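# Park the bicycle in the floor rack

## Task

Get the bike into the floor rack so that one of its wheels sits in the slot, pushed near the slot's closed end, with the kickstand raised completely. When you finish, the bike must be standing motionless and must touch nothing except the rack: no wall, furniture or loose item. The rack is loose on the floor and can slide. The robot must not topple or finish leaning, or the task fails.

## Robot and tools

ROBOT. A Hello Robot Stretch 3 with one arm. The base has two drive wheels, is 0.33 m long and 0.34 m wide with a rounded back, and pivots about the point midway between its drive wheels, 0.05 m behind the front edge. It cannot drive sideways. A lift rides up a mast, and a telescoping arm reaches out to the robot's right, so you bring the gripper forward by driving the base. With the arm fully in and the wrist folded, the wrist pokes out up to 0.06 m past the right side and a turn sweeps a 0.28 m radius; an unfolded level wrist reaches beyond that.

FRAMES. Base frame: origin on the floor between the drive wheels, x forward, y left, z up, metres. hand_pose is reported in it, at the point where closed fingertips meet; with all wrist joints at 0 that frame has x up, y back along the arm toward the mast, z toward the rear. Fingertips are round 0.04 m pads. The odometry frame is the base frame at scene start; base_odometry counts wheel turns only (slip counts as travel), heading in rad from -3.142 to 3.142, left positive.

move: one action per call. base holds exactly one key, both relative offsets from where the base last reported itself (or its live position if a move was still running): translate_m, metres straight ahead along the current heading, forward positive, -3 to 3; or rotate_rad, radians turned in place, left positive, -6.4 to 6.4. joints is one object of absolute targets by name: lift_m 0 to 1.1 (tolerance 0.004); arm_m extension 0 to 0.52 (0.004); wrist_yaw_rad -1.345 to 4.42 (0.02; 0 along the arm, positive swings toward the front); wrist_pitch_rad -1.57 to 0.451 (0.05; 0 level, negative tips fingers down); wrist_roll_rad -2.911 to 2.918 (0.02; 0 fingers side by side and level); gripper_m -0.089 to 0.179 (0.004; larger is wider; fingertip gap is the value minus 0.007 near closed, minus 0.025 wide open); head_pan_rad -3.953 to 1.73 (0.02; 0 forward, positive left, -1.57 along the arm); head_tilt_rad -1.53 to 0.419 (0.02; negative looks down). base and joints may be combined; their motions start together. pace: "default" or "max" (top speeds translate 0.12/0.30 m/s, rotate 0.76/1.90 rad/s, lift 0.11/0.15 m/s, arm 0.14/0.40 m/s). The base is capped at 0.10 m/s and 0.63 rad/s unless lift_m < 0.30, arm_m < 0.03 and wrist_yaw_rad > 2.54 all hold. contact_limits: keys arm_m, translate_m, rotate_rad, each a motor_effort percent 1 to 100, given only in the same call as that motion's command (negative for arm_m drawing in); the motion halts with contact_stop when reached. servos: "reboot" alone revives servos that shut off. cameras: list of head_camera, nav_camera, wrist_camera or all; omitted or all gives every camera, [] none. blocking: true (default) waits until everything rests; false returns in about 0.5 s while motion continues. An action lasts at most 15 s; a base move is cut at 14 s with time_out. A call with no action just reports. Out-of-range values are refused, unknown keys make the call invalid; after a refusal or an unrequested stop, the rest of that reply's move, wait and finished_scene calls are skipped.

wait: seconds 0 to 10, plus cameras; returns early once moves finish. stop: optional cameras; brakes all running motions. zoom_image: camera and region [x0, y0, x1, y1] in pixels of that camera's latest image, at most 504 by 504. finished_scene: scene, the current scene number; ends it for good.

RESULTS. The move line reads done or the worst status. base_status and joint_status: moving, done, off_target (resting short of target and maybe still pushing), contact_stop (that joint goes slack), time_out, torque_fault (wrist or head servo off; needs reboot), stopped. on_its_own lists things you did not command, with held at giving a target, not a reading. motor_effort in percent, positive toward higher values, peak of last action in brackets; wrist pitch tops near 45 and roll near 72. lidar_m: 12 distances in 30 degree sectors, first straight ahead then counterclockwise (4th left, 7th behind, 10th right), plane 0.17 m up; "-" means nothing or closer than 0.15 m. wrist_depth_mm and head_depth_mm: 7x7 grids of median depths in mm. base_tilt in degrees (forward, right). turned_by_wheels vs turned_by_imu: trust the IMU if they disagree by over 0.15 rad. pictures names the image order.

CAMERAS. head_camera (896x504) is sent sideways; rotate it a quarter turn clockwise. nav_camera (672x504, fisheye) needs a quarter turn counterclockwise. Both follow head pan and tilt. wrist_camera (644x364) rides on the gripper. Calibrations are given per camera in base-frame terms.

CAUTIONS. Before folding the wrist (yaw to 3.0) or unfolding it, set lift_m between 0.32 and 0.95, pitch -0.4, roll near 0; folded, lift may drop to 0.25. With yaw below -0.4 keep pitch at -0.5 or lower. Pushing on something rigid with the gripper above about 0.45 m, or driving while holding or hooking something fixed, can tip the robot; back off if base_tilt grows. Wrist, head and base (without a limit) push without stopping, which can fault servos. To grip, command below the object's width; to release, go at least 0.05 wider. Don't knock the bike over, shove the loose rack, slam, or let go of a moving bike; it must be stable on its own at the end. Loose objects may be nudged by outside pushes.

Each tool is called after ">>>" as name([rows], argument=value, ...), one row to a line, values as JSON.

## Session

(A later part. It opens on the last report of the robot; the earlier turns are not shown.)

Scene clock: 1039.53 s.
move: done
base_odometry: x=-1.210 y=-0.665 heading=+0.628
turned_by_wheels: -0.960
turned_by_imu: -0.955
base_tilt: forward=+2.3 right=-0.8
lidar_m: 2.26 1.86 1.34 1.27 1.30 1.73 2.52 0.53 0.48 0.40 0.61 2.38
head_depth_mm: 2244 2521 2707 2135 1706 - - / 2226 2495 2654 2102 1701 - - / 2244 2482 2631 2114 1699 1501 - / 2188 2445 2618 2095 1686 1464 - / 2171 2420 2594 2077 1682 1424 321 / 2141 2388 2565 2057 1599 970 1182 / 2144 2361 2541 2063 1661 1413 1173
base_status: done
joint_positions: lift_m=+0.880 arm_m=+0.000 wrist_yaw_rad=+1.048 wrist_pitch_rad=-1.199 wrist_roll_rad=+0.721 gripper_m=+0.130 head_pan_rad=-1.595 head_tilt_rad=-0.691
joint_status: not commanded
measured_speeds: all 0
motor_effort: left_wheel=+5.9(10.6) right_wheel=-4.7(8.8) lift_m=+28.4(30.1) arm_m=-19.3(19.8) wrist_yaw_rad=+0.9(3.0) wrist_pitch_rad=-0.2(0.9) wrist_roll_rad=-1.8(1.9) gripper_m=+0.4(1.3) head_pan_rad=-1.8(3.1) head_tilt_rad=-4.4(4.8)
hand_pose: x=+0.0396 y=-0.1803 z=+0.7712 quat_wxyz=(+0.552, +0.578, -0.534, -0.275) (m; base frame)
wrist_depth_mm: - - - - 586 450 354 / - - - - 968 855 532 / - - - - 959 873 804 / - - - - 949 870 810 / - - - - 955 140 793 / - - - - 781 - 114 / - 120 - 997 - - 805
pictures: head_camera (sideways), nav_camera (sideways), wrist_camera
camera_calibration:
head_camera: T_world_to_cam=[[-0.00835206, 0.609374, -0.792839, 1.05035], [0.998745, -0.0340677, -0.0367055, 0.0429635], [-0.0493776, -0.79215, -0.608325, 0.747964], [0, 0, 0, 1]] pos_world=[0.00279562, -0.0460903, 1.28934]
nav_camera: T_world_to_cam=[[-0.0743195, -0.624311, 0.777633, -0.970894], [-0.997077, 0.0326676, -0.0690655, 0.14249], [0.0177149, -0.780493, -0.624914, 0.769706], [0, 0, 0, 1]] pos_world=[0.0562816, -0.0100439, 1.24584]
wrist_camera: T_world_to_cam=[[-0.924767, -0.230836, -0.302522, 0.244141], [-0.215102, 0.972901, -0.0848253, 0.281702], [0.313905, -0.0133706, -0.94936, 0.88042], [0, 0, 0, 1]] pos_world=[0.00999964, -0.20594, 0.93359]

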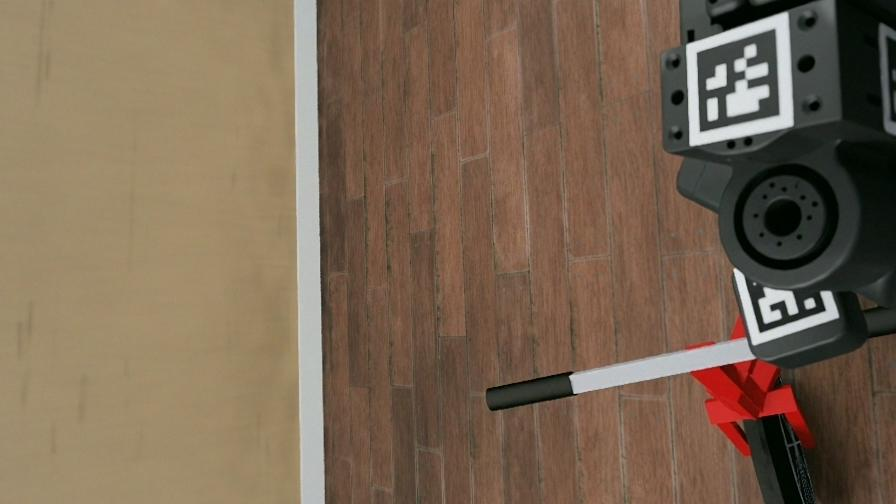

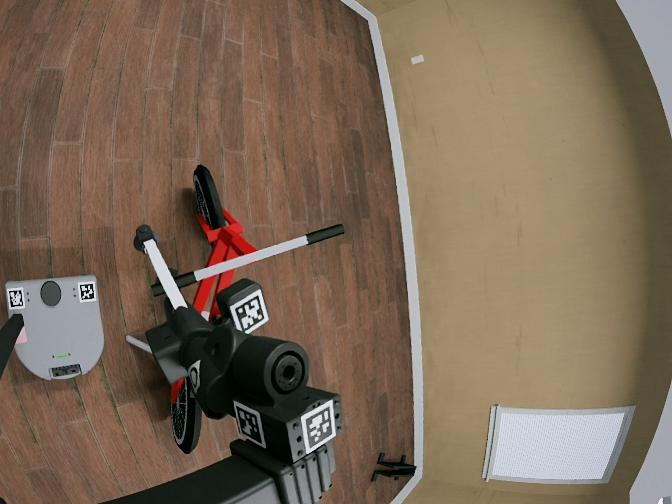

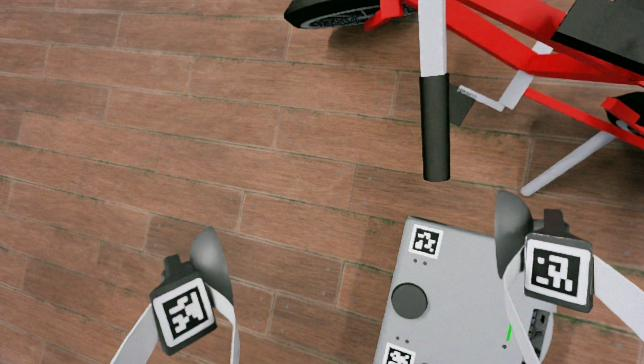

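>>> move(base={"translate_m": 0.027}, joints={"arm_m": 0.267, "wrist_roll_rad": 0.785}, cameras=["wrist_camera"])

>>> move(joints={"lift_m": 0.80}, cameras=["head_camera","wrist_camera"])

Scene clock: 1055.53 s.
move: done
base_odometry: x=-1.188 y=-0.650 heading=+0.628
turned_by_wheels: +0.000
turned_by_imu: -0.001
base_tilt: forward=+2.3 right=-0.8
lidar_m: 2.24 1.87 1.34 1.27 1.31 1.73 2.54 0.54 0.44 0.40 0.60 2.35
head_depth_mm: 2256 2516 2680 320 - - 734 / 2243 2514 430 342 1587 1435 773 / 2224 2461 423 472 1702 1439 1000 / 2171 2417 430 438 488 1416 1016 / 2173 2396 2610 1900 745 825 1158 / 2154 2389 2566 2057 1637 1423 1177 / 2124 2350 2538 2054 1676 1411 1164
base_status: done
joint_positions: lift_m=+0.880 arm_m=+0.267 wrist_yaw_rad=+1.049 wrist_pitch_rad=-1.199 wrist_roll_rad=+0.782 gripper_m=+0.130 head_pan_rad=-1.595 head_tilt_rad=-0.691
joint_status: all done
measured_speeds: all 0
motor_effort: left_wheel=+6.2(10.6) right_wheel=+2.5(6.2) lift_m=+25.3(27.3) arm_m=+19.9(21.6) wrist_yaw_rad=+1.1(2.2) wrist_pitch_rad=-0.4(1.1) wrist_roll_rad=+0.8(4.0) gripper_m=+0.6(1.4) head_pan_rad=-2.3(2.9) head_tilt_rad=-3.8(4.9)
hand_pose: x=+0.0395 y=-0.4473 z=+0.7711 quat_wxyz=(+0.536, +0.569, -0.551, -0.292) (m; base frame)
wrist_depth_mm: - - - - 934 874 822 / - - - - 926 880 809 / - - - 723 911 865 808 / - - - - 411 640 774 / - - - - 411 140 470 / - - - - 905 127 113 / - 120 - - 303 841 809
pictures: wrist_camera
camera_calibration:
wrist_camera: T_world_to_cam=[[-0.932794, -0.172301, -0.316557, 0.2198], [-0.158907, 0.984959, -0.0678613, 0.531463], [0.323488, -0.0129976, -0.946143, 0.874149], [0, 0, 0, 1]] pos_world=[0.00670438, -0.474235, 0.932715]

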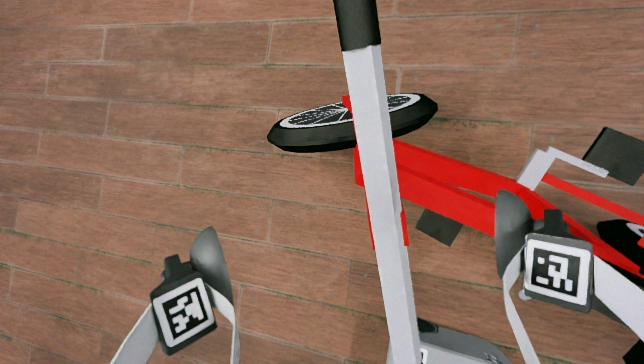

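Scene clock: 1057.10 s.
move: done
base_odometry: x=-1.188 y=-0.650 heading=+0.628
turned_by_wheels: +0.000
turned_by_imu: +0.000
base_tilt: forward=+2.3 right=-0.8
lidar_m: 2.24 1.86 1.34 1.27 1.31 1.73 2.54 0.54 0.44 0.40 0.60 2.36
head_depth_mm: 2279 2532 2672 2120 1722 312 - / 2208 2478 2685 478 364 326 771 / 2201 2466 2624 474 1609 1436 998 / 2205 2420 2603 462 505 1407 1017 / 2160 2421 2581 2077 588 819 1160 / 2123 2394 2582 2069 1651 949 1172 / 2129 2376 2565 2057 1669 1413 1173
base_status: not commanded
joint_positions: lift_m=+0.800 arm_m=+0.267 wrist_yaw_rad=+1.049 wrist_pitch_rad=-1.199 wrist_roll_rad=+0.782 gripper_m=+0.130 head_pan_rad=-1.595 head_tilt_rad=-0.691
joint_status: all done
measured_speeds: all 0
motor_effort: left_wheel=+6.1(6.4) right_wheel=+2.6(3.1) lift_m=+22.7(24.5) arm_m=+18.3(20.2) wrist_yaw_rad=+1.5(2.1) wrist_pitch_rad=+0.0(0.7) wrist_roll_rad=+0.9(1.0) gripper_m=-0.6(1.9) head_pan_rad=-2.2(2.8) head_tilt_rad=-3.9(4.8)
hand_pose: x=+0.0395 y=-0.4473 z=+0.6911 quat_wxyz=(+0.536, +0.569, -0.551, -0.292) (m; base frame)
wrist_depth_mm: - - - 150 875 805 743 / - - - 158 852 810 738 / - - - 164 563 794 727 / - - - 177 331 554 724 / - - - 949 847 142 416 / - - 957 928 821 127 114 / - 120 985 921 740 774 737
pictures: head_camera (sideways), wrist_camera
camera_calibration:
head_camera: T_world_to_cam=[[-0.0082966, 0.609516, -0.79273, 1.0502], [0.998743, -0.0341465, -0.0367074, 0.0429659], [-0.0494427, -0.792038, -0.608466, 0.748147], [0, 0, 0, 1]] pos_world=[0.00279174, -0.0460878, 1.28933]
wrist_camera: T_world_to_cam=[[-0.932803, -0.172295, -0.316532, 0.194454], [-0.158909, 0.98496, -0.0678397, 0.526016], [0.32346, -0.0129813, -0.946153, 0.798473], [0, 0, 0, 1]] pos_world=[0.00670181, -0.474236, 0.852713]

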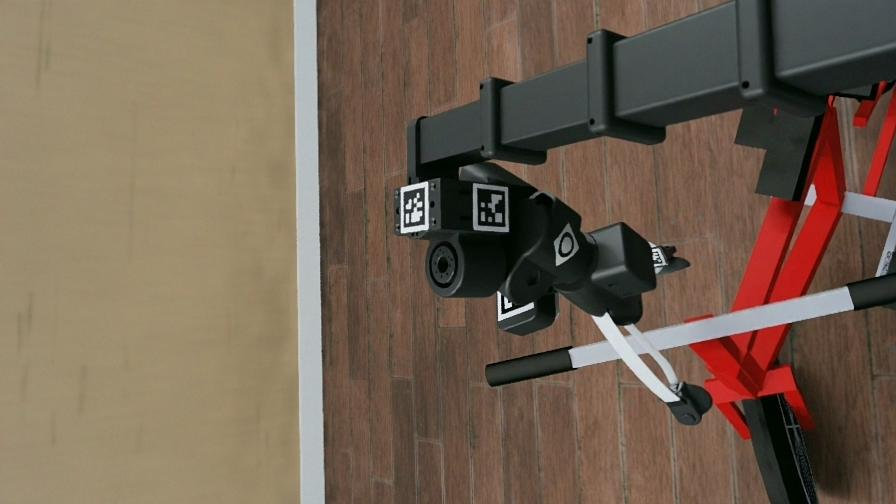

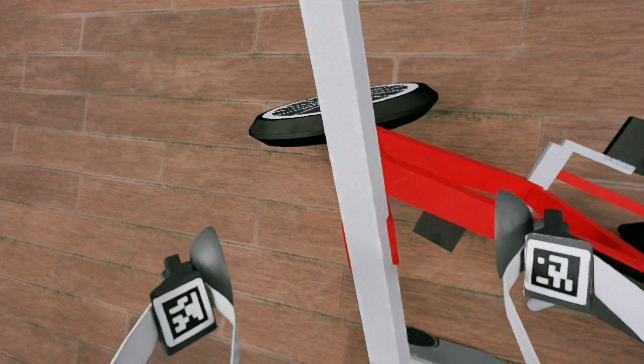

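>>> move(joints={"lift_m": 0.742, "arm_m": 0.275}, cameras=["wrist_camera"])

>>> move(joints={"gripper_m": -0.06}, cameras=["head_camera","wrist_camera"])

Scene clock: 1065.90 s.
move: done
base_odometry: x=-1.188 y=-0.650 heading=+0.628
turned_by_wheels: +0.000
turned_by_imu: -0.001
base_tilt: forward=+2.3 right=-0.8
lidar_m: 2.24 1.87 1.34 1.27 1.31 1.73 2.54 0.54 0.44 0.40 0.60 2.35
head_depth_mm: 2255 2503 2679 2126 1718 1414 314 / 2232 2488 2623 2109 467 377 323 / 2229 2488 2612 2103 534 1408 1001 / 2190 2459 2647 2088 524 1361 1019 / 2174 2389 2600 2065 737 705 1158 / 2138 2394 2585 2050 1634 1075 1174 / 2137 2370 2576 2053 1677 1417 1170
base_status: not commanded
joint_positions: lift_m=+0.742 arm_m=+0.275 wrist_yaw_rad=+1.049 wrist_pitch_rad=-1.199 wrist_roll_rad=+0.782 gripper_m=+0.130 head_pan_rad=-1.595 head_tilt_rad=-0.691
joint_status: all done
measured_speeds: all 0
motor_effort: left_wheel=+6.1(6.3) right_wheel=+2.7(2.9) lift_m=+22.4(24.3) arm_m=+19.2(20.8) wrist_yaw_rad=+0.8(1.9) wrist_pitch_rad=-0.6(0.6) wrist_roll_rad=+0.8(1.0) gripper_m=+0.8(1.6) head_pan_rad=-2.0(2.9) head_tilt_rad=-3.9(5.0)
hand_pose: x=+0.0395 y=-0.4552 z=+0.6331 quat_wxyz=(+0.536, +0.569, -0.551, -0.292) (m; base frame)
wrist_depth_mm: - - - 851 803 742 693 / - - 983 105 797 742 696 / - - 975 110 769 740 681 / - - 983 113 277 498 657 / - - 942 121 800 142 393 / - - 896 129 781 127 114 / - 120 910 135 756 726 695
pictures: wrist_camera
camera_calibration:
wrist_camera: T_world_to_cam=[[-0.932851, -0.172268, -0.316406, 0.174616], [-0.158919, 0.984966, -0.0677303, 0.529866], [0.323317, -0.0128993, -0.946203, 0.743568], [0, 0, 0, 1]] pos_world=[0.00668881, -0.482227, 0.794703]

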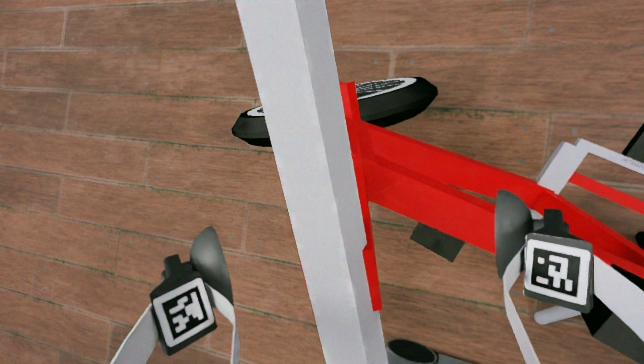

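Scene clock: 1068.33 s.
move: done
base_odometry: x=-1.188 y=-0.650 heading=+0.628
turned_by_wheels: +0.000
turned_by_imu: +0.000
base_tilt: forward=+2.3 right=-0.8
lidar_m: 2.24 1.86 1.34 1.27 1.30 1.73 2.54 0.54 0.44 0.41 0.60 2.35
head_depth_mm: 2244 2513 2700 2136 1723 1414 314 / 2247 2513 2659 2110 469 377 323 / 2209 2462 2670 2103 534 1414 1000 / 2179 2409 2624 2112 525 1366 1011 / 2190 2391 2609 2099 733 699 1176 / 2164 2381 2579 2072 1690 1422 1178 / 2133 2362 2571 2045 1671 1411 1174
base_status: not commanded
joint_positions: lift_m=+0.742 arm_m=+0.275 wrist_yaw_rad=+1.057 wrist_pitch_rad=-1.191 wrist_roll_rad=+0.782 gripper_m=-0.058 head_pan_rad=-1.595 head_tilt_rad=-0.691
joint_status: all done
measured_speeds: all 0
motor_effort: left_wheel=+6.2(6.4) right_wheel=-4.9(5.2) lift_m=+22.0(22.8) arm_m=+18.3(19.3) wrist_yaw_rad=-5.5(7.0) wrist_pitch_rad=-2.4(2.4) wrist_roll_rad=+0.8(1.0) gripper_m=-36.5(98.6) head_pan_rad=-2.0(2.9) head_tilt_rad=-4.3(4.9)
hand_pose: x=+0.0415 y=-0.4557 z=+0.6337 quat_wxyz=(+0.536, +0.571, -0.551, -0.287) (m; base frame)
wrist_depth_mm: - - - 102 809 756 698 / - - - 103 811 742 688 / - - 997 107 530 732 690 / - - 978 114 273 484 510 / - - 963 120 148 273 411 / - - 980 129 124 702 269 / - - 899 135 769 708 645
pictures: head_camera (sideways), wrist_camera
camera_calibration:
head_camera: T_world_to_cam=[[-0.00829653, 0.609516, -0.79273, 1.0502], [0.998742, -0.0341467, -0.0367074, 0.0429659], [-0.0494428, -0.792038, -0.608466, 0.748148], [0, 0, 0, 1]] pos_world=[0.00279173, -0.0460878, 1.28933]
wrist_camera: T_world_to_cam=[[-0.929201, -0.181068, -0.322179, 0.176084], [-0.166397, 0.983371, -0.0727569, 0.533463], [0.329996, -0.013996, -0.943879, 0.741203], [0, 0, 0, 1]] pos_world=[0.00778989, -0.482335, 0.79515]

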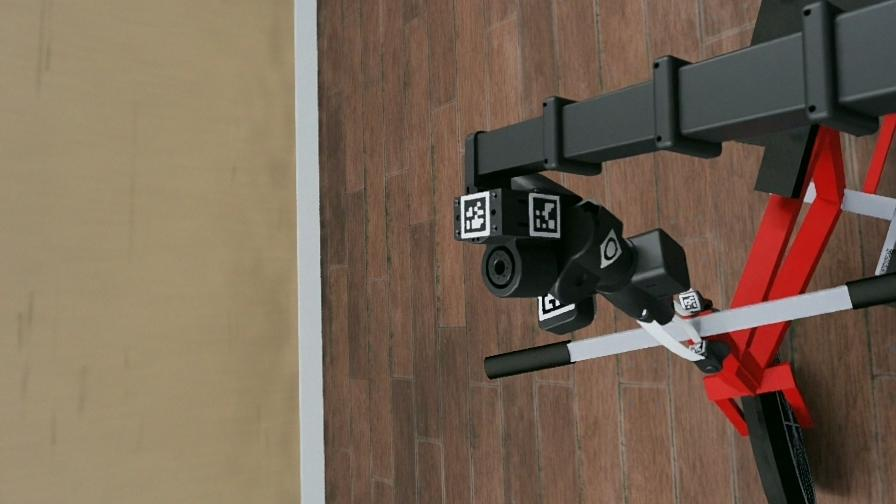

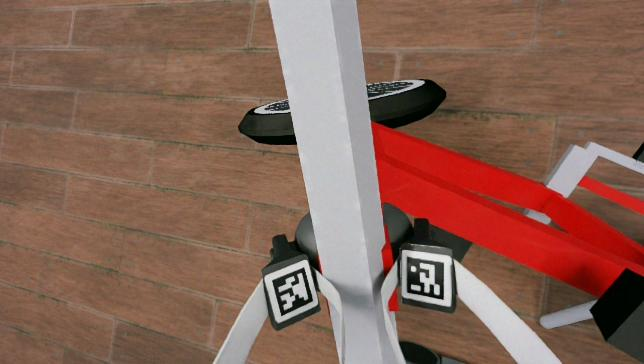

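>>> move(joints={"arm_m": 0.385}, cameras=["head_camera","nav_camera","wrist_camera"])

Scene clock: 1073.03 s.
move: done
base_odometry: x=-1.188 y=-0.650 heading=+0.628
turned_by_wheels: +0.000
turned_by_imu: -0.019
base_tilt: forward=+1.5 right=-2.1
lidar_m: 2.24 1.90 1.34 1.27 1.30 1.70 2.54 0.61 0.50 0.42 0.63 2.37
head_depth_mm: 2277 2568 2766 2170 1751 858 316 / 2259 2517 2714 2169 452 377 322 / 2225 2459 2680 577 1650 889 1180 / 2228 2466 2668 604 1603 1392 1047 / 2196 2427 2613 2081 784 893 1245 / 2164 2406 2608 2157 1728 1033 1213 / 2130 2378 2594 2116 1723 1448 1187
base_status: not commanded
joint_positions: lift_m=+0.742 arm_m=+0.385 wrist_yaw_rad=+1.061 wrist_pitch_rad=-1.190 wrist_roll_rad=+0.785 gripper_m=-0.056 head_pan_rad=-1.595 head_tilt_rad=-0.691
joint_status: all done
measured_speeds: all 0
on_its_own: wrist_yaw_rad is at rest, and its effort (-9.7) is outside its rest range (-9 to +9)
motor_effort: left_wheel=+3.6(6.2) right_wheel=-2.9(5.5) lift_m=+10.2(20.6) arm_m=+23.9(29.5) wrist_yaw_rad=-9.7(16.5) wrist_pitch_rad=-2.3(6.1) wrist_roll_rad=+0.0(1.0) gripper_m=-12.6(14.1) head_pan_rad=-2.1(3.1) head_tilt_rad=-3.7(5.0)
hand_pose: x=+0.0420 y=-0.5656 z=+0.6338 quat_wxyz=(+0.536, +0.572, -0.551, -0.286) (m; base frame)
wrist_depth_mm: - - - 111 849 771 712 / - - - 116 832 774 705 / - - - 119 802 762 703 / - - - 121 783 756 697 / - - 987 125 156 505 662 / - - 978 129 127 275 399 / - - 922 131 778 707 234
pictures: head_camera (sideways), nav_camera (sideways), wrist_camera
camera_calibration:
head_camera: T_world_to_cam=[[-0.0082966, 0.609586, -0.792677, 1.05013], [0.998743, -0.0341406, -0.0367083, 0.042967], [-0.0494393, -0.791985, -0.608536, 0.748238], [0, 0, 0, 1]] pos_world=[0.00279189, -0.0460867, 1.28932]
nav_camera: T_world_to_cam=[[-0.0743761, -0.624511, 0.777466, -0.970676], [-0.997074, 0.0327685, -0.0690631, 0.142487], [0.0176543, -0.780328, -0.625121, 0.769976], [0, 0, 0, 1]] pos_world=[0.0562811, -0.0100331, 1.24584]
wrist_camera: T_world_to_cam=[[-0.9282, -0.182945, -0.323999, 0.156756], [-0.168227, 0.983032, -0.0731232, 0.641782], [0.331879, -0.0133675, -0.943227, 0.739466], [0, 0, 0, 1]] pos_world=[0.00805358, -0.59233, 0.795202]

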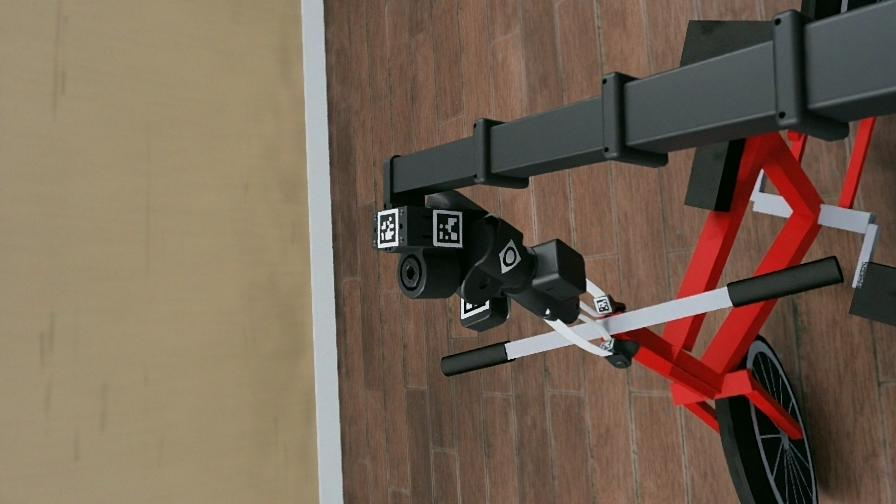

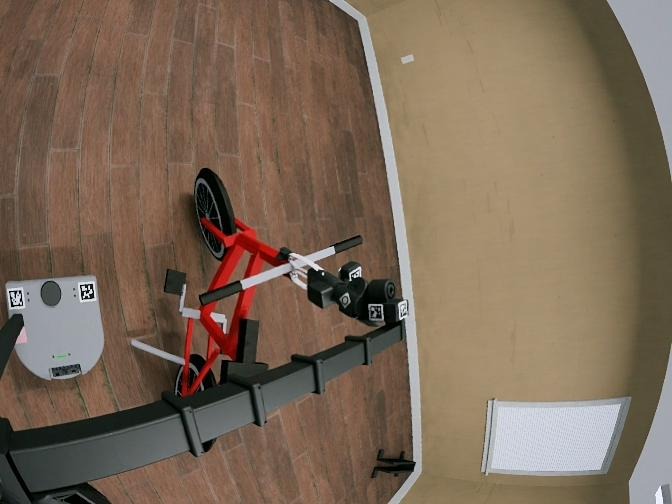

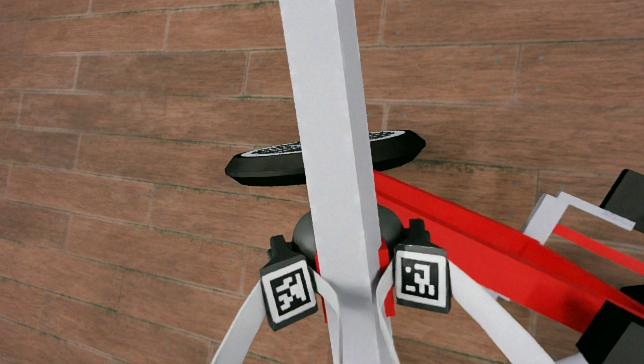

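>>> move(joints={"lift_m": 0.755})

Scene clock: 1103.87 s.
move: done
base_odometry: x=-1.188 y=-0.650 heading=+0.628
turned_by_wheels: +0.000
turned_by_imu: -0.012
base_tilt: forward=+2.1 right=-1.1
lidar_m: 2.24 1.92 1.35 1.27 1.29 1.69 2.53 0.62 0.49 0.66 0.63 2.38
head_depth_mm: 2289 2519 2774 2148 1730 1360 303 / 2261 2544 2680 2149 422 361 319 / 2232 2464 2651 561 1618 888 1175 / 2231 2442 2638 598 1624 1370 1041 / 2214 2401 2613 2036 771 975 1236 / 2140 2391 2608 2098 1693 1001 1198 / 2122 2373 2530 2089 1688 1415 1177
base_status: not commanded
joint_positions: lift_m=+0.755 arm_m=+0.385 wrist_yaw_rad=+1.061 wrist_pitch_rad=-1.176 wrist_roll_rad=+0.785 gripper_m=-0.056 head_pan_rad=-1.595 head_tilt_rad=-0.692
joint_status: all done
measured_speeds: all 0
on_its_own: wrist_yaw_rad is at rest, and its effort (-10.5) is outside its rest range (-9 to +9)
motor_effort: left_wheel=+3.3(3.8) right_wheel=-3.1(3.6) lift_m=+7.8(15.6) arm_m=+17.7(24.2) wrist_yaw_rad=-10.5(10.6) wrist_pitch_rad=-4.2(5.7) wrist_roll_rad=+0.0(0.2) gripper_m=-13.9(14.0) head_pan_rad=-2.2(2.6) head_tilt_rad=-3.2(4.9)
hand_pose: x=+0.0449 y=-0.5673 z=+0.6478 quat_wxyz=(+0.535, +0.572, -0.555, -0.281) (m; base frame)
wrist_depth_mm: - - - 112 823 768 715 / - - - 117 838 773 705 / - - - 119 824 758 693 / - - - 123 780 744 692 / - - 987 125 156 517 679 / - - 991 129 128 278 396 / - - 940 131 787 706 231
pictures: head_camera (sideways), nav_camera (sideways), wrist_camera
camera_calibration:
head_camera: T_world_to_cam=[[-0.0082938, 0.609703, -0.792587, 1.05002], [0.998743, -0.0341351, -0.0367098, 0.042969], [-0.0494371, -0.791895, -0.608653, 0.748391], [0, 0, 0, 1]] pos_world=[0.00279194, -0.0460849, 1.28932]
nav_camera: T_world_to_cam=[[-0.0743789, -0.624626, 0.777374, -0.970556], [-0.997074, 0.0327787, -0.0690618, 0.142485], [0.0176565, -0.780236, -0.625236, 0.770126], [0, 0, 0, 1]] pos_world=[0.0562813, -0.0100249, 1.24584]
wrist_camera: T_world_to_cam=[[-0.924319, -0.185049, -0.333755, 0.168652], [-0.167231, 0.982533, -0.081623, 0.650107], [0.34303, -0.0196316, -0.939119, 0.744976], [0, 0, 0, 1]] pos_world=[0.00905757, -0.592918, 0.808973]

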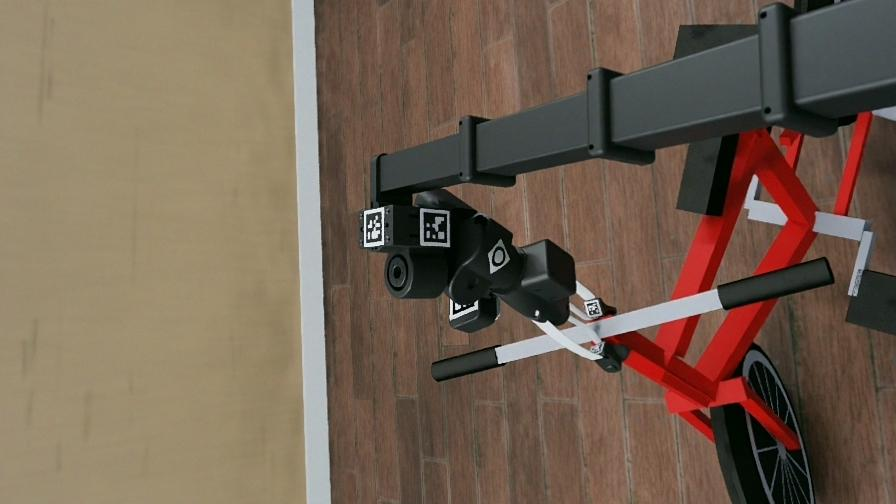

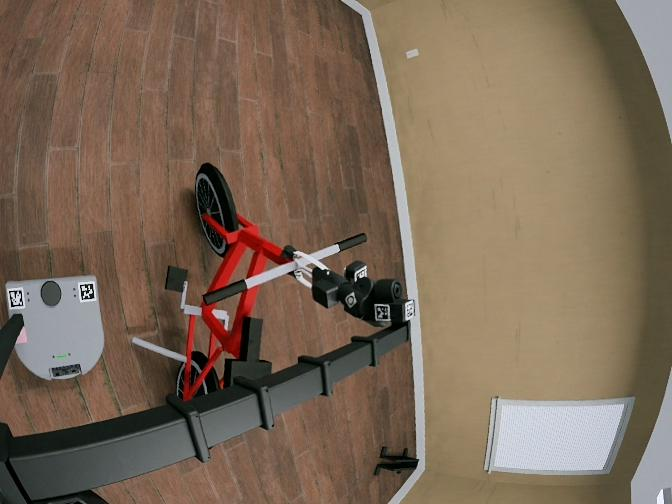

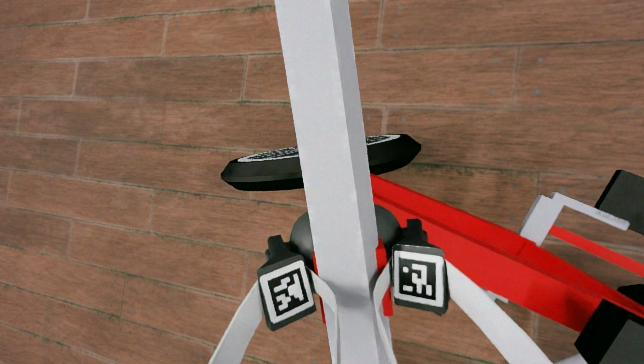

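>>> zoom_image(camera="nav_camera", region=[0, 120, 430, 500])

>>> zoom_image(camera="wrist_camera", region=[200, 80, 644, 364])

Scaled by 1.172 from the camera's 672x504 image, which has a finer 792x594 frame.

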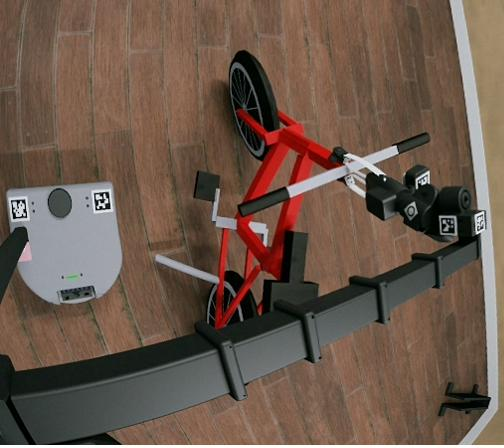

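Scaled by 1.135.

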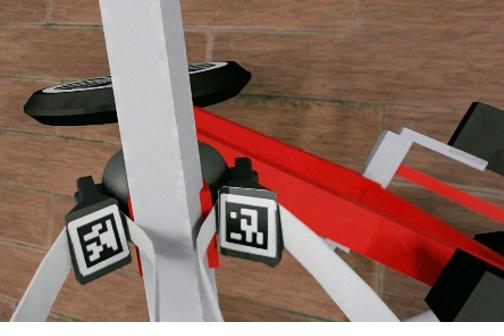

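>>> move(base={"translate_m": -0.08}, joints={"arm_m": 0.43, "wrist_roll_rad": 0.62})

>>> zoom_image(camera="nav_camera", region=[0, 120, 430, 500])

Scene clock: 1138.40 s.
move: done
base_odometry: x=-1.253 y=-0.697 heading=+0.628
turned_by_wheels: +0.000
turned_by_imu: +0.014
base_tilt: forward=+2.3 right=-0.9
lidar_m: 2.32 1.89 1.34 1.27 1.30 1.71 2.46 0.60 0.47 0.71 0.66 2.45
head_depth_mm: 2264 2536 2685 2145 1730 1374 303 / 2268 2482 2683 2136 411 362 319 / 2220 2492 2649 579 1618 902 1188 / 2192 2410 2588 647 1669 910 1167 / 2180 2414 2578 1891 821 1034 1224 / 2162 2382 2561 2020 1690 1033 1224 / 2128 2366 2559 2069 1677 1107 1193
base_status: done
joint_positions: lift_m=+0.755 arm_m=+0.430 wrist_yaw_rad=+1.052 wrist_pitch_rad=-1.132 wrist_roll_rad=+0.627 gripper_m=-0.056 head_pan_rad=-1.595 head_tilt_rad=-0.692
joint_status: all done
measured_speeds: all 0
on_its_own: lift_m is at rest, and its effort (-0.2) is outside its rest range (+3 to +55); wrist_pitch_rad is at rest, and its effort (-12.3) is outside its rest range (-8 to +12)
motor_effort: left_wheel=-0.4(6.4) right_wheel=-3.2(5.5) lift_m=-0.2(9.3) arm_m=+18.1(24.6) wrist_yaw_rad=-2.3(9.9) wrist_pitch_rad=-12.3(15.1) wrist_roll_rad=-2.3(9.4) gripper_m=-14.0(14.5) head_pan_rad=-2.1(2.7) head_tilt_rad=-3.7(4.8)
hand_pose: x=+0.0539 y=-0.6182 z=+0.6514 quat_wxyz=(+0.572, +0.588, -0.527, -0.221) (m; base frame)
wrist_depth_mm: - - - 127 875 801 745 / - - - 128 871 798 731 / - - - 124 853 778 720 / - - - 126 810 769 711 / - - 963 126 157 741 694 / - - 966 129 128 537 504 / - - 874 128 763 278 658
pictures: head_camera (sideways), nav_camera (sideways), wrist_camera
camera_calibration:
head_camera: T_world_to_cam=[[-0.00829416, 0.609703, -0.792586, 1.05002], [0.998743, -0.0341345, -0.0367098, 0.042969], [-0.0494366, -0.791894, -0.608654, 0.748391], [0, 0, 0, 1]] pos_world=[0.00279196, -0.0460849, 1.28932]
nav_camera: T_world_to_cam=[[-0.0743785, -0.624626, 0.777374, -0.970555], [-0.997074, 0.0327781, -0.0690618, 0.142485], [0.017657, -0.780236, -0.625237, 0.770126], [0, 0, 0, 1]] pos_world=[0.0562813, -0.0100248, 1.24584]
wrist_camera: T_world_to_cam=[[-0.88689, -0.333458, -0.319737, 0.065837], [-0.29732, 0.941712, -0.157416, 0.733056], [0.353592, -0.0445466, -0.934339, 0.725178], [0, 0, 0, 1]] pos_world=[0.0199253, -0.636069, 0.814007]

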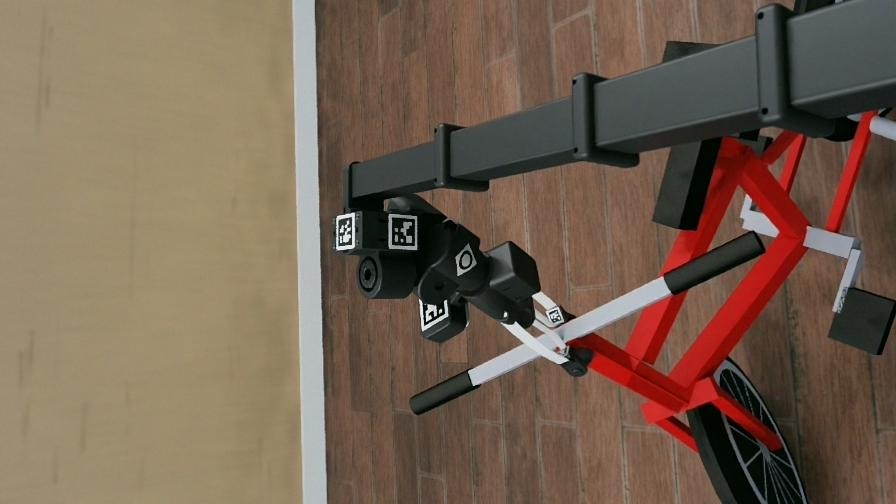

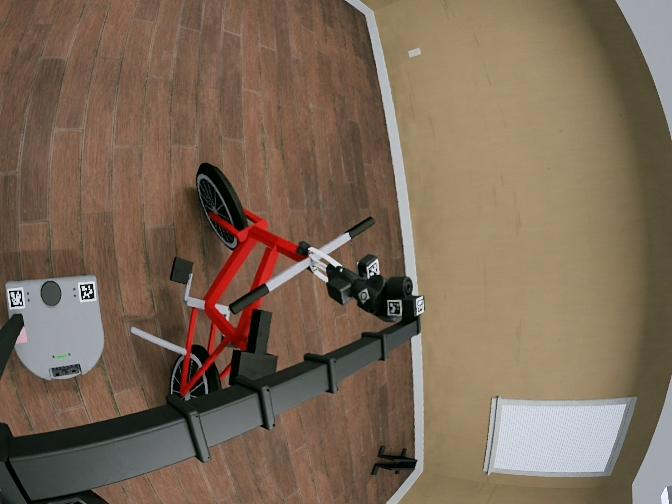

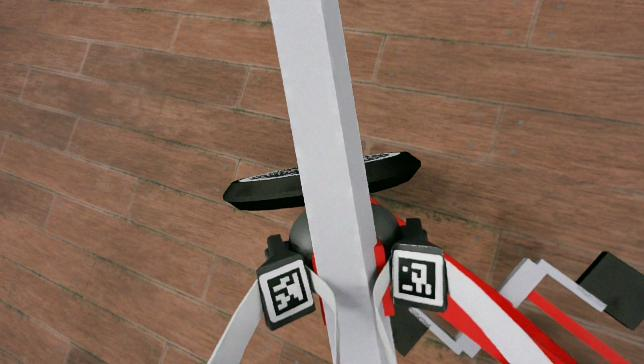

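Scaled by 1.172 from the camera's 672x504 image, which has a finer 792x594 frame.

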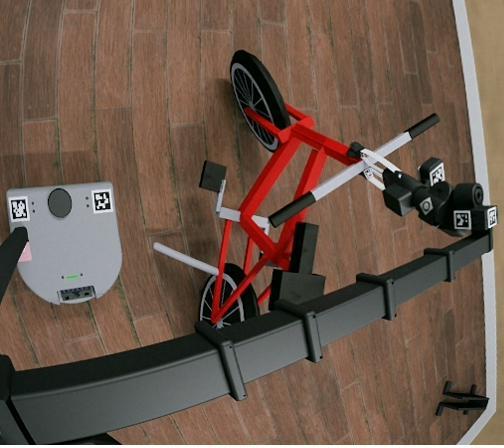

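>>> move(base={"translate_m": -0.10}, joints={"arm_m": 0.45, "wrist_roll_rad": 0.55, "lift_m": 0.764})

>>> zoom_image(camera="nav_camera", region=[0, 120, 430, 500])

Scene clock: 1155.47 s.
move: contact_stop
base_odometry: x=-1.333 y=-0.755 heading=+0.628
turned_by_wheels: +0.000
turned_by_imu: +0.000
base_tilt: forward=+2.3 right=-0.8
lidar_m: 2.42 1.87 1.33 1.27 1.29 1.70 2.35 0.54 0.45 0.74 0.71 2.56
head_depth_mm: 2286 2544 2707 2102 1726 358 298 / 2239 2514 2656 2062 406 352 319 / 2235 2493 2630 562 1627 890 1166 / 2200 2462 642 672 1701 1049 1169 / 2188 2402 2606 860 886 1214 1183 / 2146 2384 2571 2002 1679 1123 1226 / 2145 2358 2543 2064 1676 1192 1218
base_status: done
joint_positions: lift_m=+0.766 arm_m=+0.450 wrist_yaw_rad=+1.046 wrist_pitch_rad=-1.205 wrist_roll_rad=+0.556 gripper_m=-0.056 head_pan_rad=-1.595 head_tilt_rad=-0.692
joint_status: lift_m contact_stop (moved +0.011 of +0.009); the others done
measured_speeds: all 0
on_its_own: lift_m is slack since a contact_stop
motor_effort: left_wheel=-2.6(8.1) right_wheel=+2.0(20.7) lift_m=+26.0(27.2) arm_m=+15.1(23.0) wrist_yaw_rad=+2.6(5.6) wrist_pitch_rad=+0.9(12.4) wrist_roll_rad=-1.8(4.6) gripper_m=-14.0(14.5) head_pan_rad=-2.7(2.9) head_tilt_rad=-3.8(4.7)
hand_pose: x=+0.0382 y=-0.6297 z=+0.6568 quat_wxyz=(+0.595, +0.598, -0.486, -0.229) (m; base frame)
wrist_depth_mm: - - - 108 858 820 763 / - - 992 114 844 788 750 / - - 988 118 825 777 735 / - - 965 121 807 778 729 / - - 940 127 151 765 716 / - 992 930 129 125 552 687 / - 973 881 130 786 290 691
pictures: head_camera (sideways), nav_camera (sideways), wrist_camera
camera_calibration:
head_camera: T_world_to_cam=[[-0.00828062, 0.609704, -0.792586, 1.05002], [0.998742, -0.0341566, -0.0367098, 0.042969], [-0.0494542, -0.791893, -0.608654, 0.748392], [0, 0, 0, 1]] pos_world=[0.00279094, -0.0460848, 1.28932]
nav_camera: T_world_to_cam=[[-0.0743924, -0.624625, 0.777373, -0.970555], [-0.997073, 0.0328003, -0.0690618, 0.142485], [0.0176397, -0.780235, -0.625237, 0.770128], [0, 0, 0, 1]] pos_world=[0.0562811, -0.0100259, 1.24584]
wrist_camera: T_world_to_cam=[[-0.888052, -0.382078, -0.255694, -0.0229083], [-0.3629, 0.924023, -0.120358, 0.707091], [0.282254, -0.0140928, -0.959236, 0.773517], [0, 0, 0, 1]] pos_world=[0.0179313, -0.651219, 0.821232]

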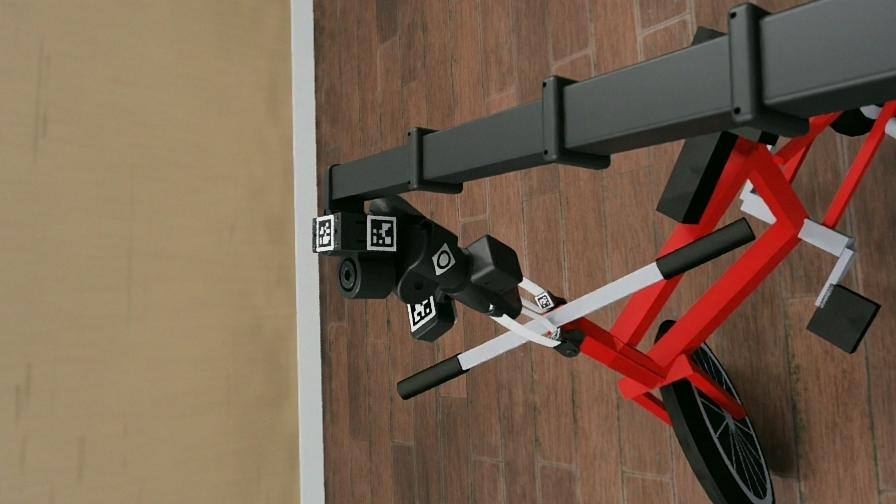

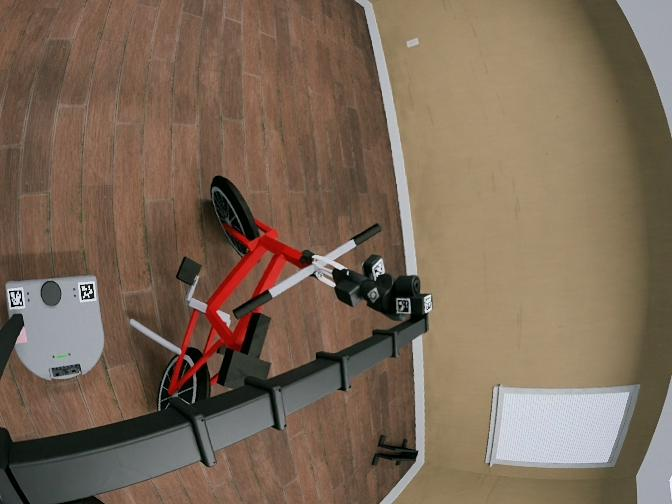

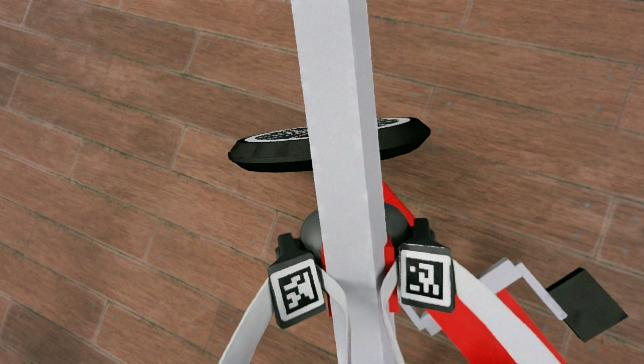

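Scaled by 1.172 from the camera's 672x504 image, which has a finer 792x594 frame.

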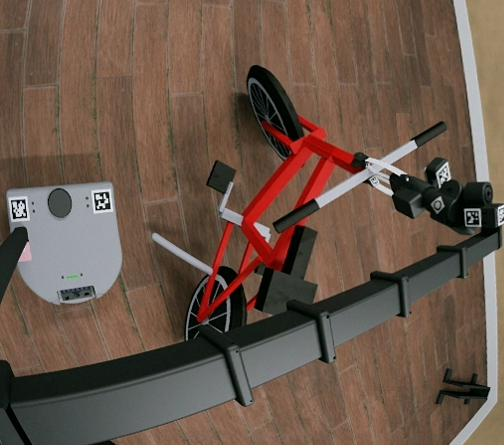

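>>> move(base={"translate_m": -0.10}, joints={"arm_m": 0.445, "wrist_roll_rad": 0.68, "lift_m": 0.762})

>>> zoom_image(camera="nav_camera", region=[0, 120, 430, 500])

Scene clock: 1175.60 s.
move: contact_stop
base_odometry: x=-1.414 y=-0.814 heading=+0.628
turned_by_wheels: +0.000
turned_by_imu: -0.002
base_tilt: forward=+2.3 right=-0.8
lidar_m: 2.52 1.87 1.33 1.26 1.29 1.69 2.26 0.48 0.42 0.74 0.77 2.66
head_depth_mm: 2263 2543 2754 2142 1727 358 298 / 2270 2513 2719 2056 406 352 319 / 2234 2469 2647 563 1624 874 1091 / 2191 2452 2614 664 1655 912 1180 / 2180 2432 2593 870 835 1063 1163 / 2169 2390 2575 2062 1683 1207 1218 / 2143 2362 2558 2044 1664 1319 1219
base_status: done
joint_positions: lift_m=+0.766 arm_m=+0.445 wrist_yaw_rad=+1.048 wrist_pitch_rad=-1.214 wrist_roll_rad=+0.690 gripper_m=-0.056 head_pan_rad=-1.595 head_tilt_rad=-0.692
joint_status: lift_m contact_stop (moved +0.000 of -0.004); the others done
measured_speeds: all 0
on_its_own: lift_m is slack since a contact_stop
motor_effort: left_wheel=-1.3(6.2) right_wheel=+0.1(15.1) lift_m=+26.2(26.2) arm_m=+6.2(18.9) wrist_yaw_rad=+3.0(3.1) wrist_pitch_rad=+2.2(4.4) wrist_roll_rad=-3.4(4.7) gripper_m=-13.1(14.5) head_pan_rad=-2.0(2.8) head_tilt_rad=-3.8(4.6)
hand_pose: x=+0.0364 y=-0.6235 z=+0.6560 quat_wxyz=(+0.562, +0.582, -0.521, -0.272) (m; base frame)
wrist_depth_mm: - - 993 104 831 771 732 / - - 990 108 817 779 729 / - - 975 113 804 773 719 / - - 938 119 473 753 711 / - - 956 127 154 746 709 / - - 958 130 126 541 515 / - - 909 133 794 296 691
pictures: head_camera (sideways), nav_camera (sideways), wrist_camera
camera_calibration:
head_camera: T_world_to_cam=[[-0.00827974, 0.609738, -0.79256, 1.04998], [0.998742, -0.0341552, -0.0367102, 0.0429696], [-0.0494536, -0.791867, -0.608688, 0.748436], [0, 0, 0, 1]] pos_world=[0.00279095, -0.0460842, 1.28932]
nav_camera: T_world_to_cam=[[-0.0743933, -0.624659, 0.777346, -0.97052], [-0.997073, 0.0328033, -0.0690614, 0.142484], [0.0176402, -0.780209, -0.625271, 0.770171], [0, 0, 0, 1]] pos_world=[0.0562812, -0.0100235, 1.24584]
wrist_camera: T_world_to_cam=[[-0.923192, -0.257809, -0.285047, 0.0756969], [-0.244278, 0.966173, -0.0826952, 0.697868], [0.296724, -0.00671272, -0.95494, 0.774556], [0, 0, 0, 1]] pos_world=[0.0105275, -0.649546, 0.818942]

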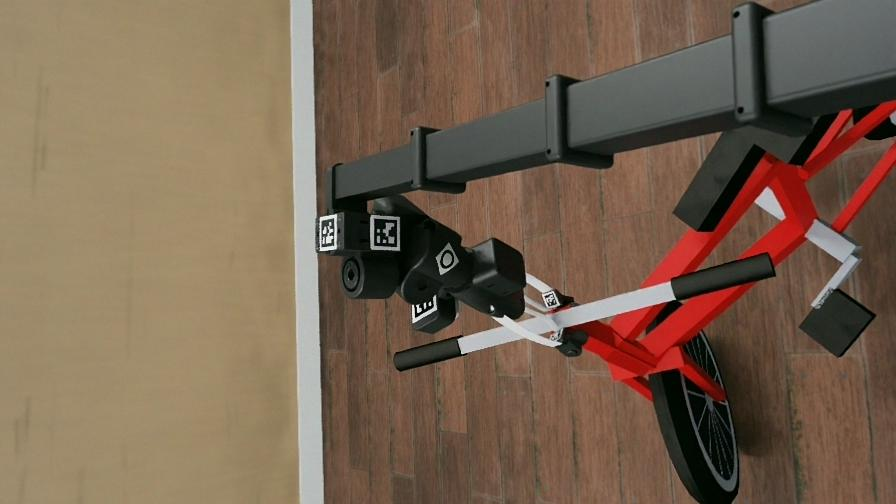

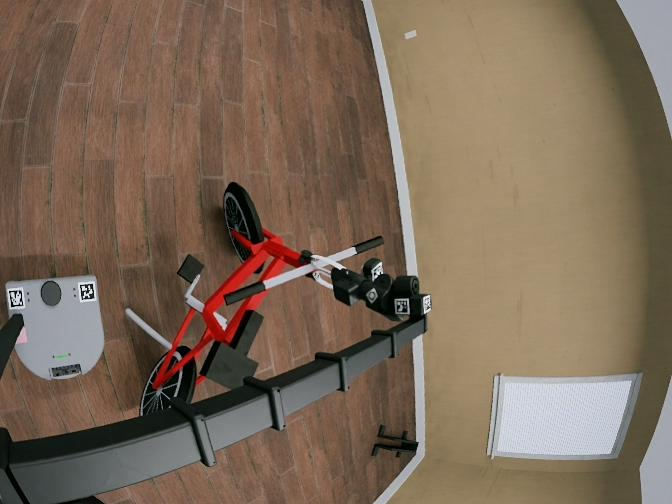

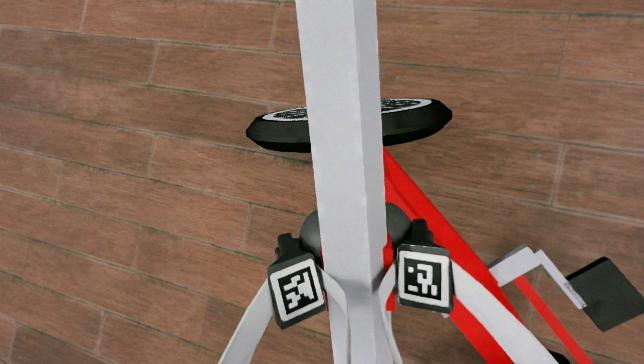

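Scaled by 1.172 from the camera's 672x504 image, which has a finer 792x594 frame.

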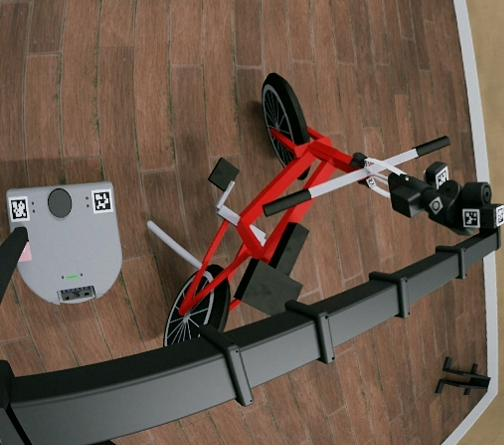

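>>> move(base={"translate_m": -0.09}, joints={"arm_m": 0.455, "wrist_roll_rad": 0.56, "lift_m": 0.757})

>>> zoom_image(camera="nav_camera", region=[0, 120, 430, 500])

Scene clock: 1263.03 s.
move: contact_stop
base_odometry: x=-1.487 y=-0.867 heading=+0.628
turned_by_wheels: +0.000
turned_by_imu: -0.002
base_tilt: forward=+2.3 right=-0.8
lidar_m: 2.60 1.86 1.32 1.25 1.28 1.69 2.17 0.42 0.39 0.76 0.79 2.77
head_depth_mm: 2282 2553 2749 2135 1717 358 298 / 2271 2538 2678 2057 405 351 319 / 2229 2475 2647 561 1612 1451 843 / 2210 2475 657 675 1701 898 1179 / 2165 2463 2610 847 897 1324 1182 / 2127 2407 2546 2071 1677 1317 1224 / 2136 2362 2548 2050 1667 1355 1224
base_status: done
joint_positions: lift_m=+0.766 arm_m=+0.455 wrist_yaw_rad=+1.045 wrist_pitch_rad=-1.218 wrist_roll_rad=+0.579 gripper_m=-0.056 head_pan_rad=-1.595 head_tilt_rad=-0.692
joint_status: lift_m contact_stop (moved +0.001 of -0.009); the others done
measured_speeds: all 0
on_its_own: lift_m is slack since a contact_stop (your +0.757 is given up)
motor_effort: left_wheel=-0.6(5.6) right_wheel=-2.5(18.2) lift_m=+26.1(26.3) arm_m=+6.1(25.2) wrist_yaw_rad=+3.9(5.6) wrist_pitch_rad=+3.0(4.8) wrist_roll_rad=-6.5(9.4) gripper_m=-14.1(14.7) head_pan_rad=-2.1(2.7) head_tilt_rad=-3.8(4.6)
hand_pose: x=+0.0353 y=-0.6332 z=+0.6563 quat_wxyz=(+0.590, +0.596, -0.489, -0.242) (m; base frame)
wrist_depth_mm: - - 988 104 835 792 749 / - - 997 108 819 779 742 / - - 950 116 371 775 733 / - - 937 122 802 771 735 / - - 952 131 155 765 722 / - - 939 130 127 729 707 / - 978 876 133 303 506 536
pictures: head_camera (sideways), nav_camera (sideways), wrist_camera
camera_calibration:
head_camera: T_world_to_cam=[[-0.00827553, 0.609905, -0.792431, 1.04981], [0.998742, -0.0341478, -0.0367124, 0.0429724], [-0.0494509, -0.791739, -0.608855, 0.748653], [0, 0, 0, 1]] pos_world=[0.002791, -0.0460816, 1.28931]
nav_camera: T_world_to_cam=[[-0.0743974, -0.624822, 0.777214, -0.970348], [-0.997073, 0.0328182, -0.0690595, 0.142482], [0.0176431, -0.780077, -0.625435, 0.770384], [0, 0, 0, 1]] pos_world=[0.0562814, -0.0100117, 1.24583]
wrist_camera: T_world_to_cam=[[-0.898316, -0.358186, -0.254423, -0.0121881], [-0.342456, 0.933621, -0.105243, 0.704636], [0.275231, -0.00741343, -0.96135, 0.779686], [0, 0, 0, 1]] pos_world=[0.015764, -0.656449, 0.820609]

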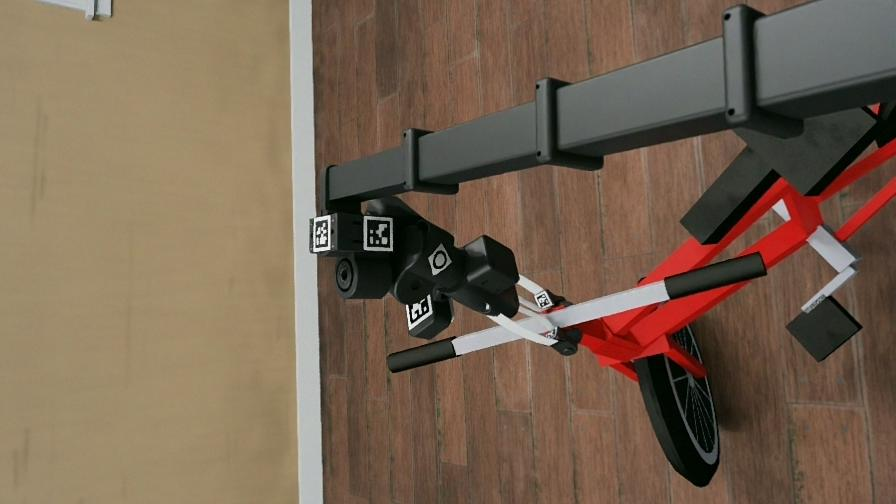

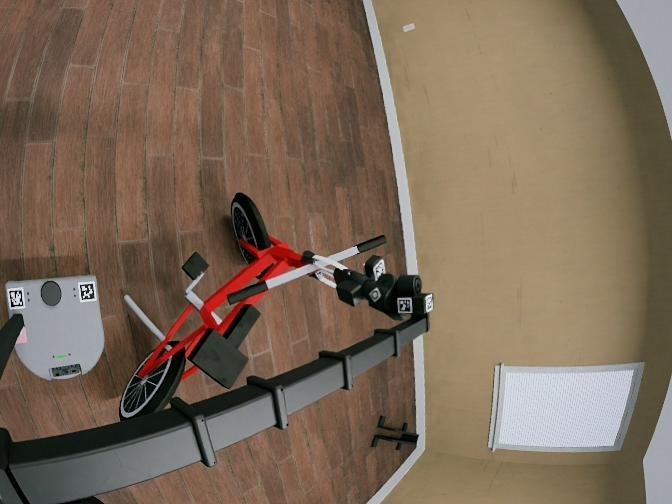

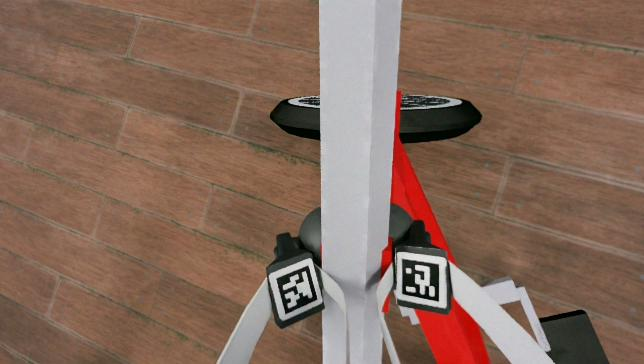

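Scaled by 1.172 from the camera's 672x504 image, which has a finer 792x594 frame.

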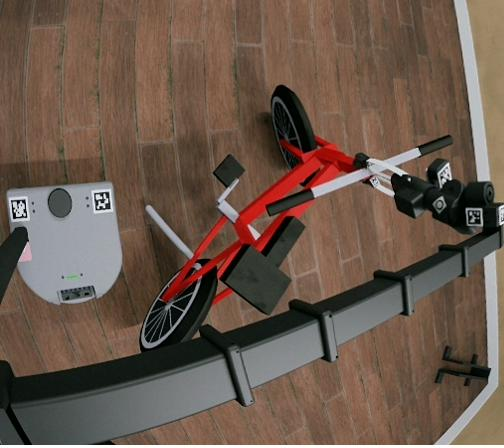

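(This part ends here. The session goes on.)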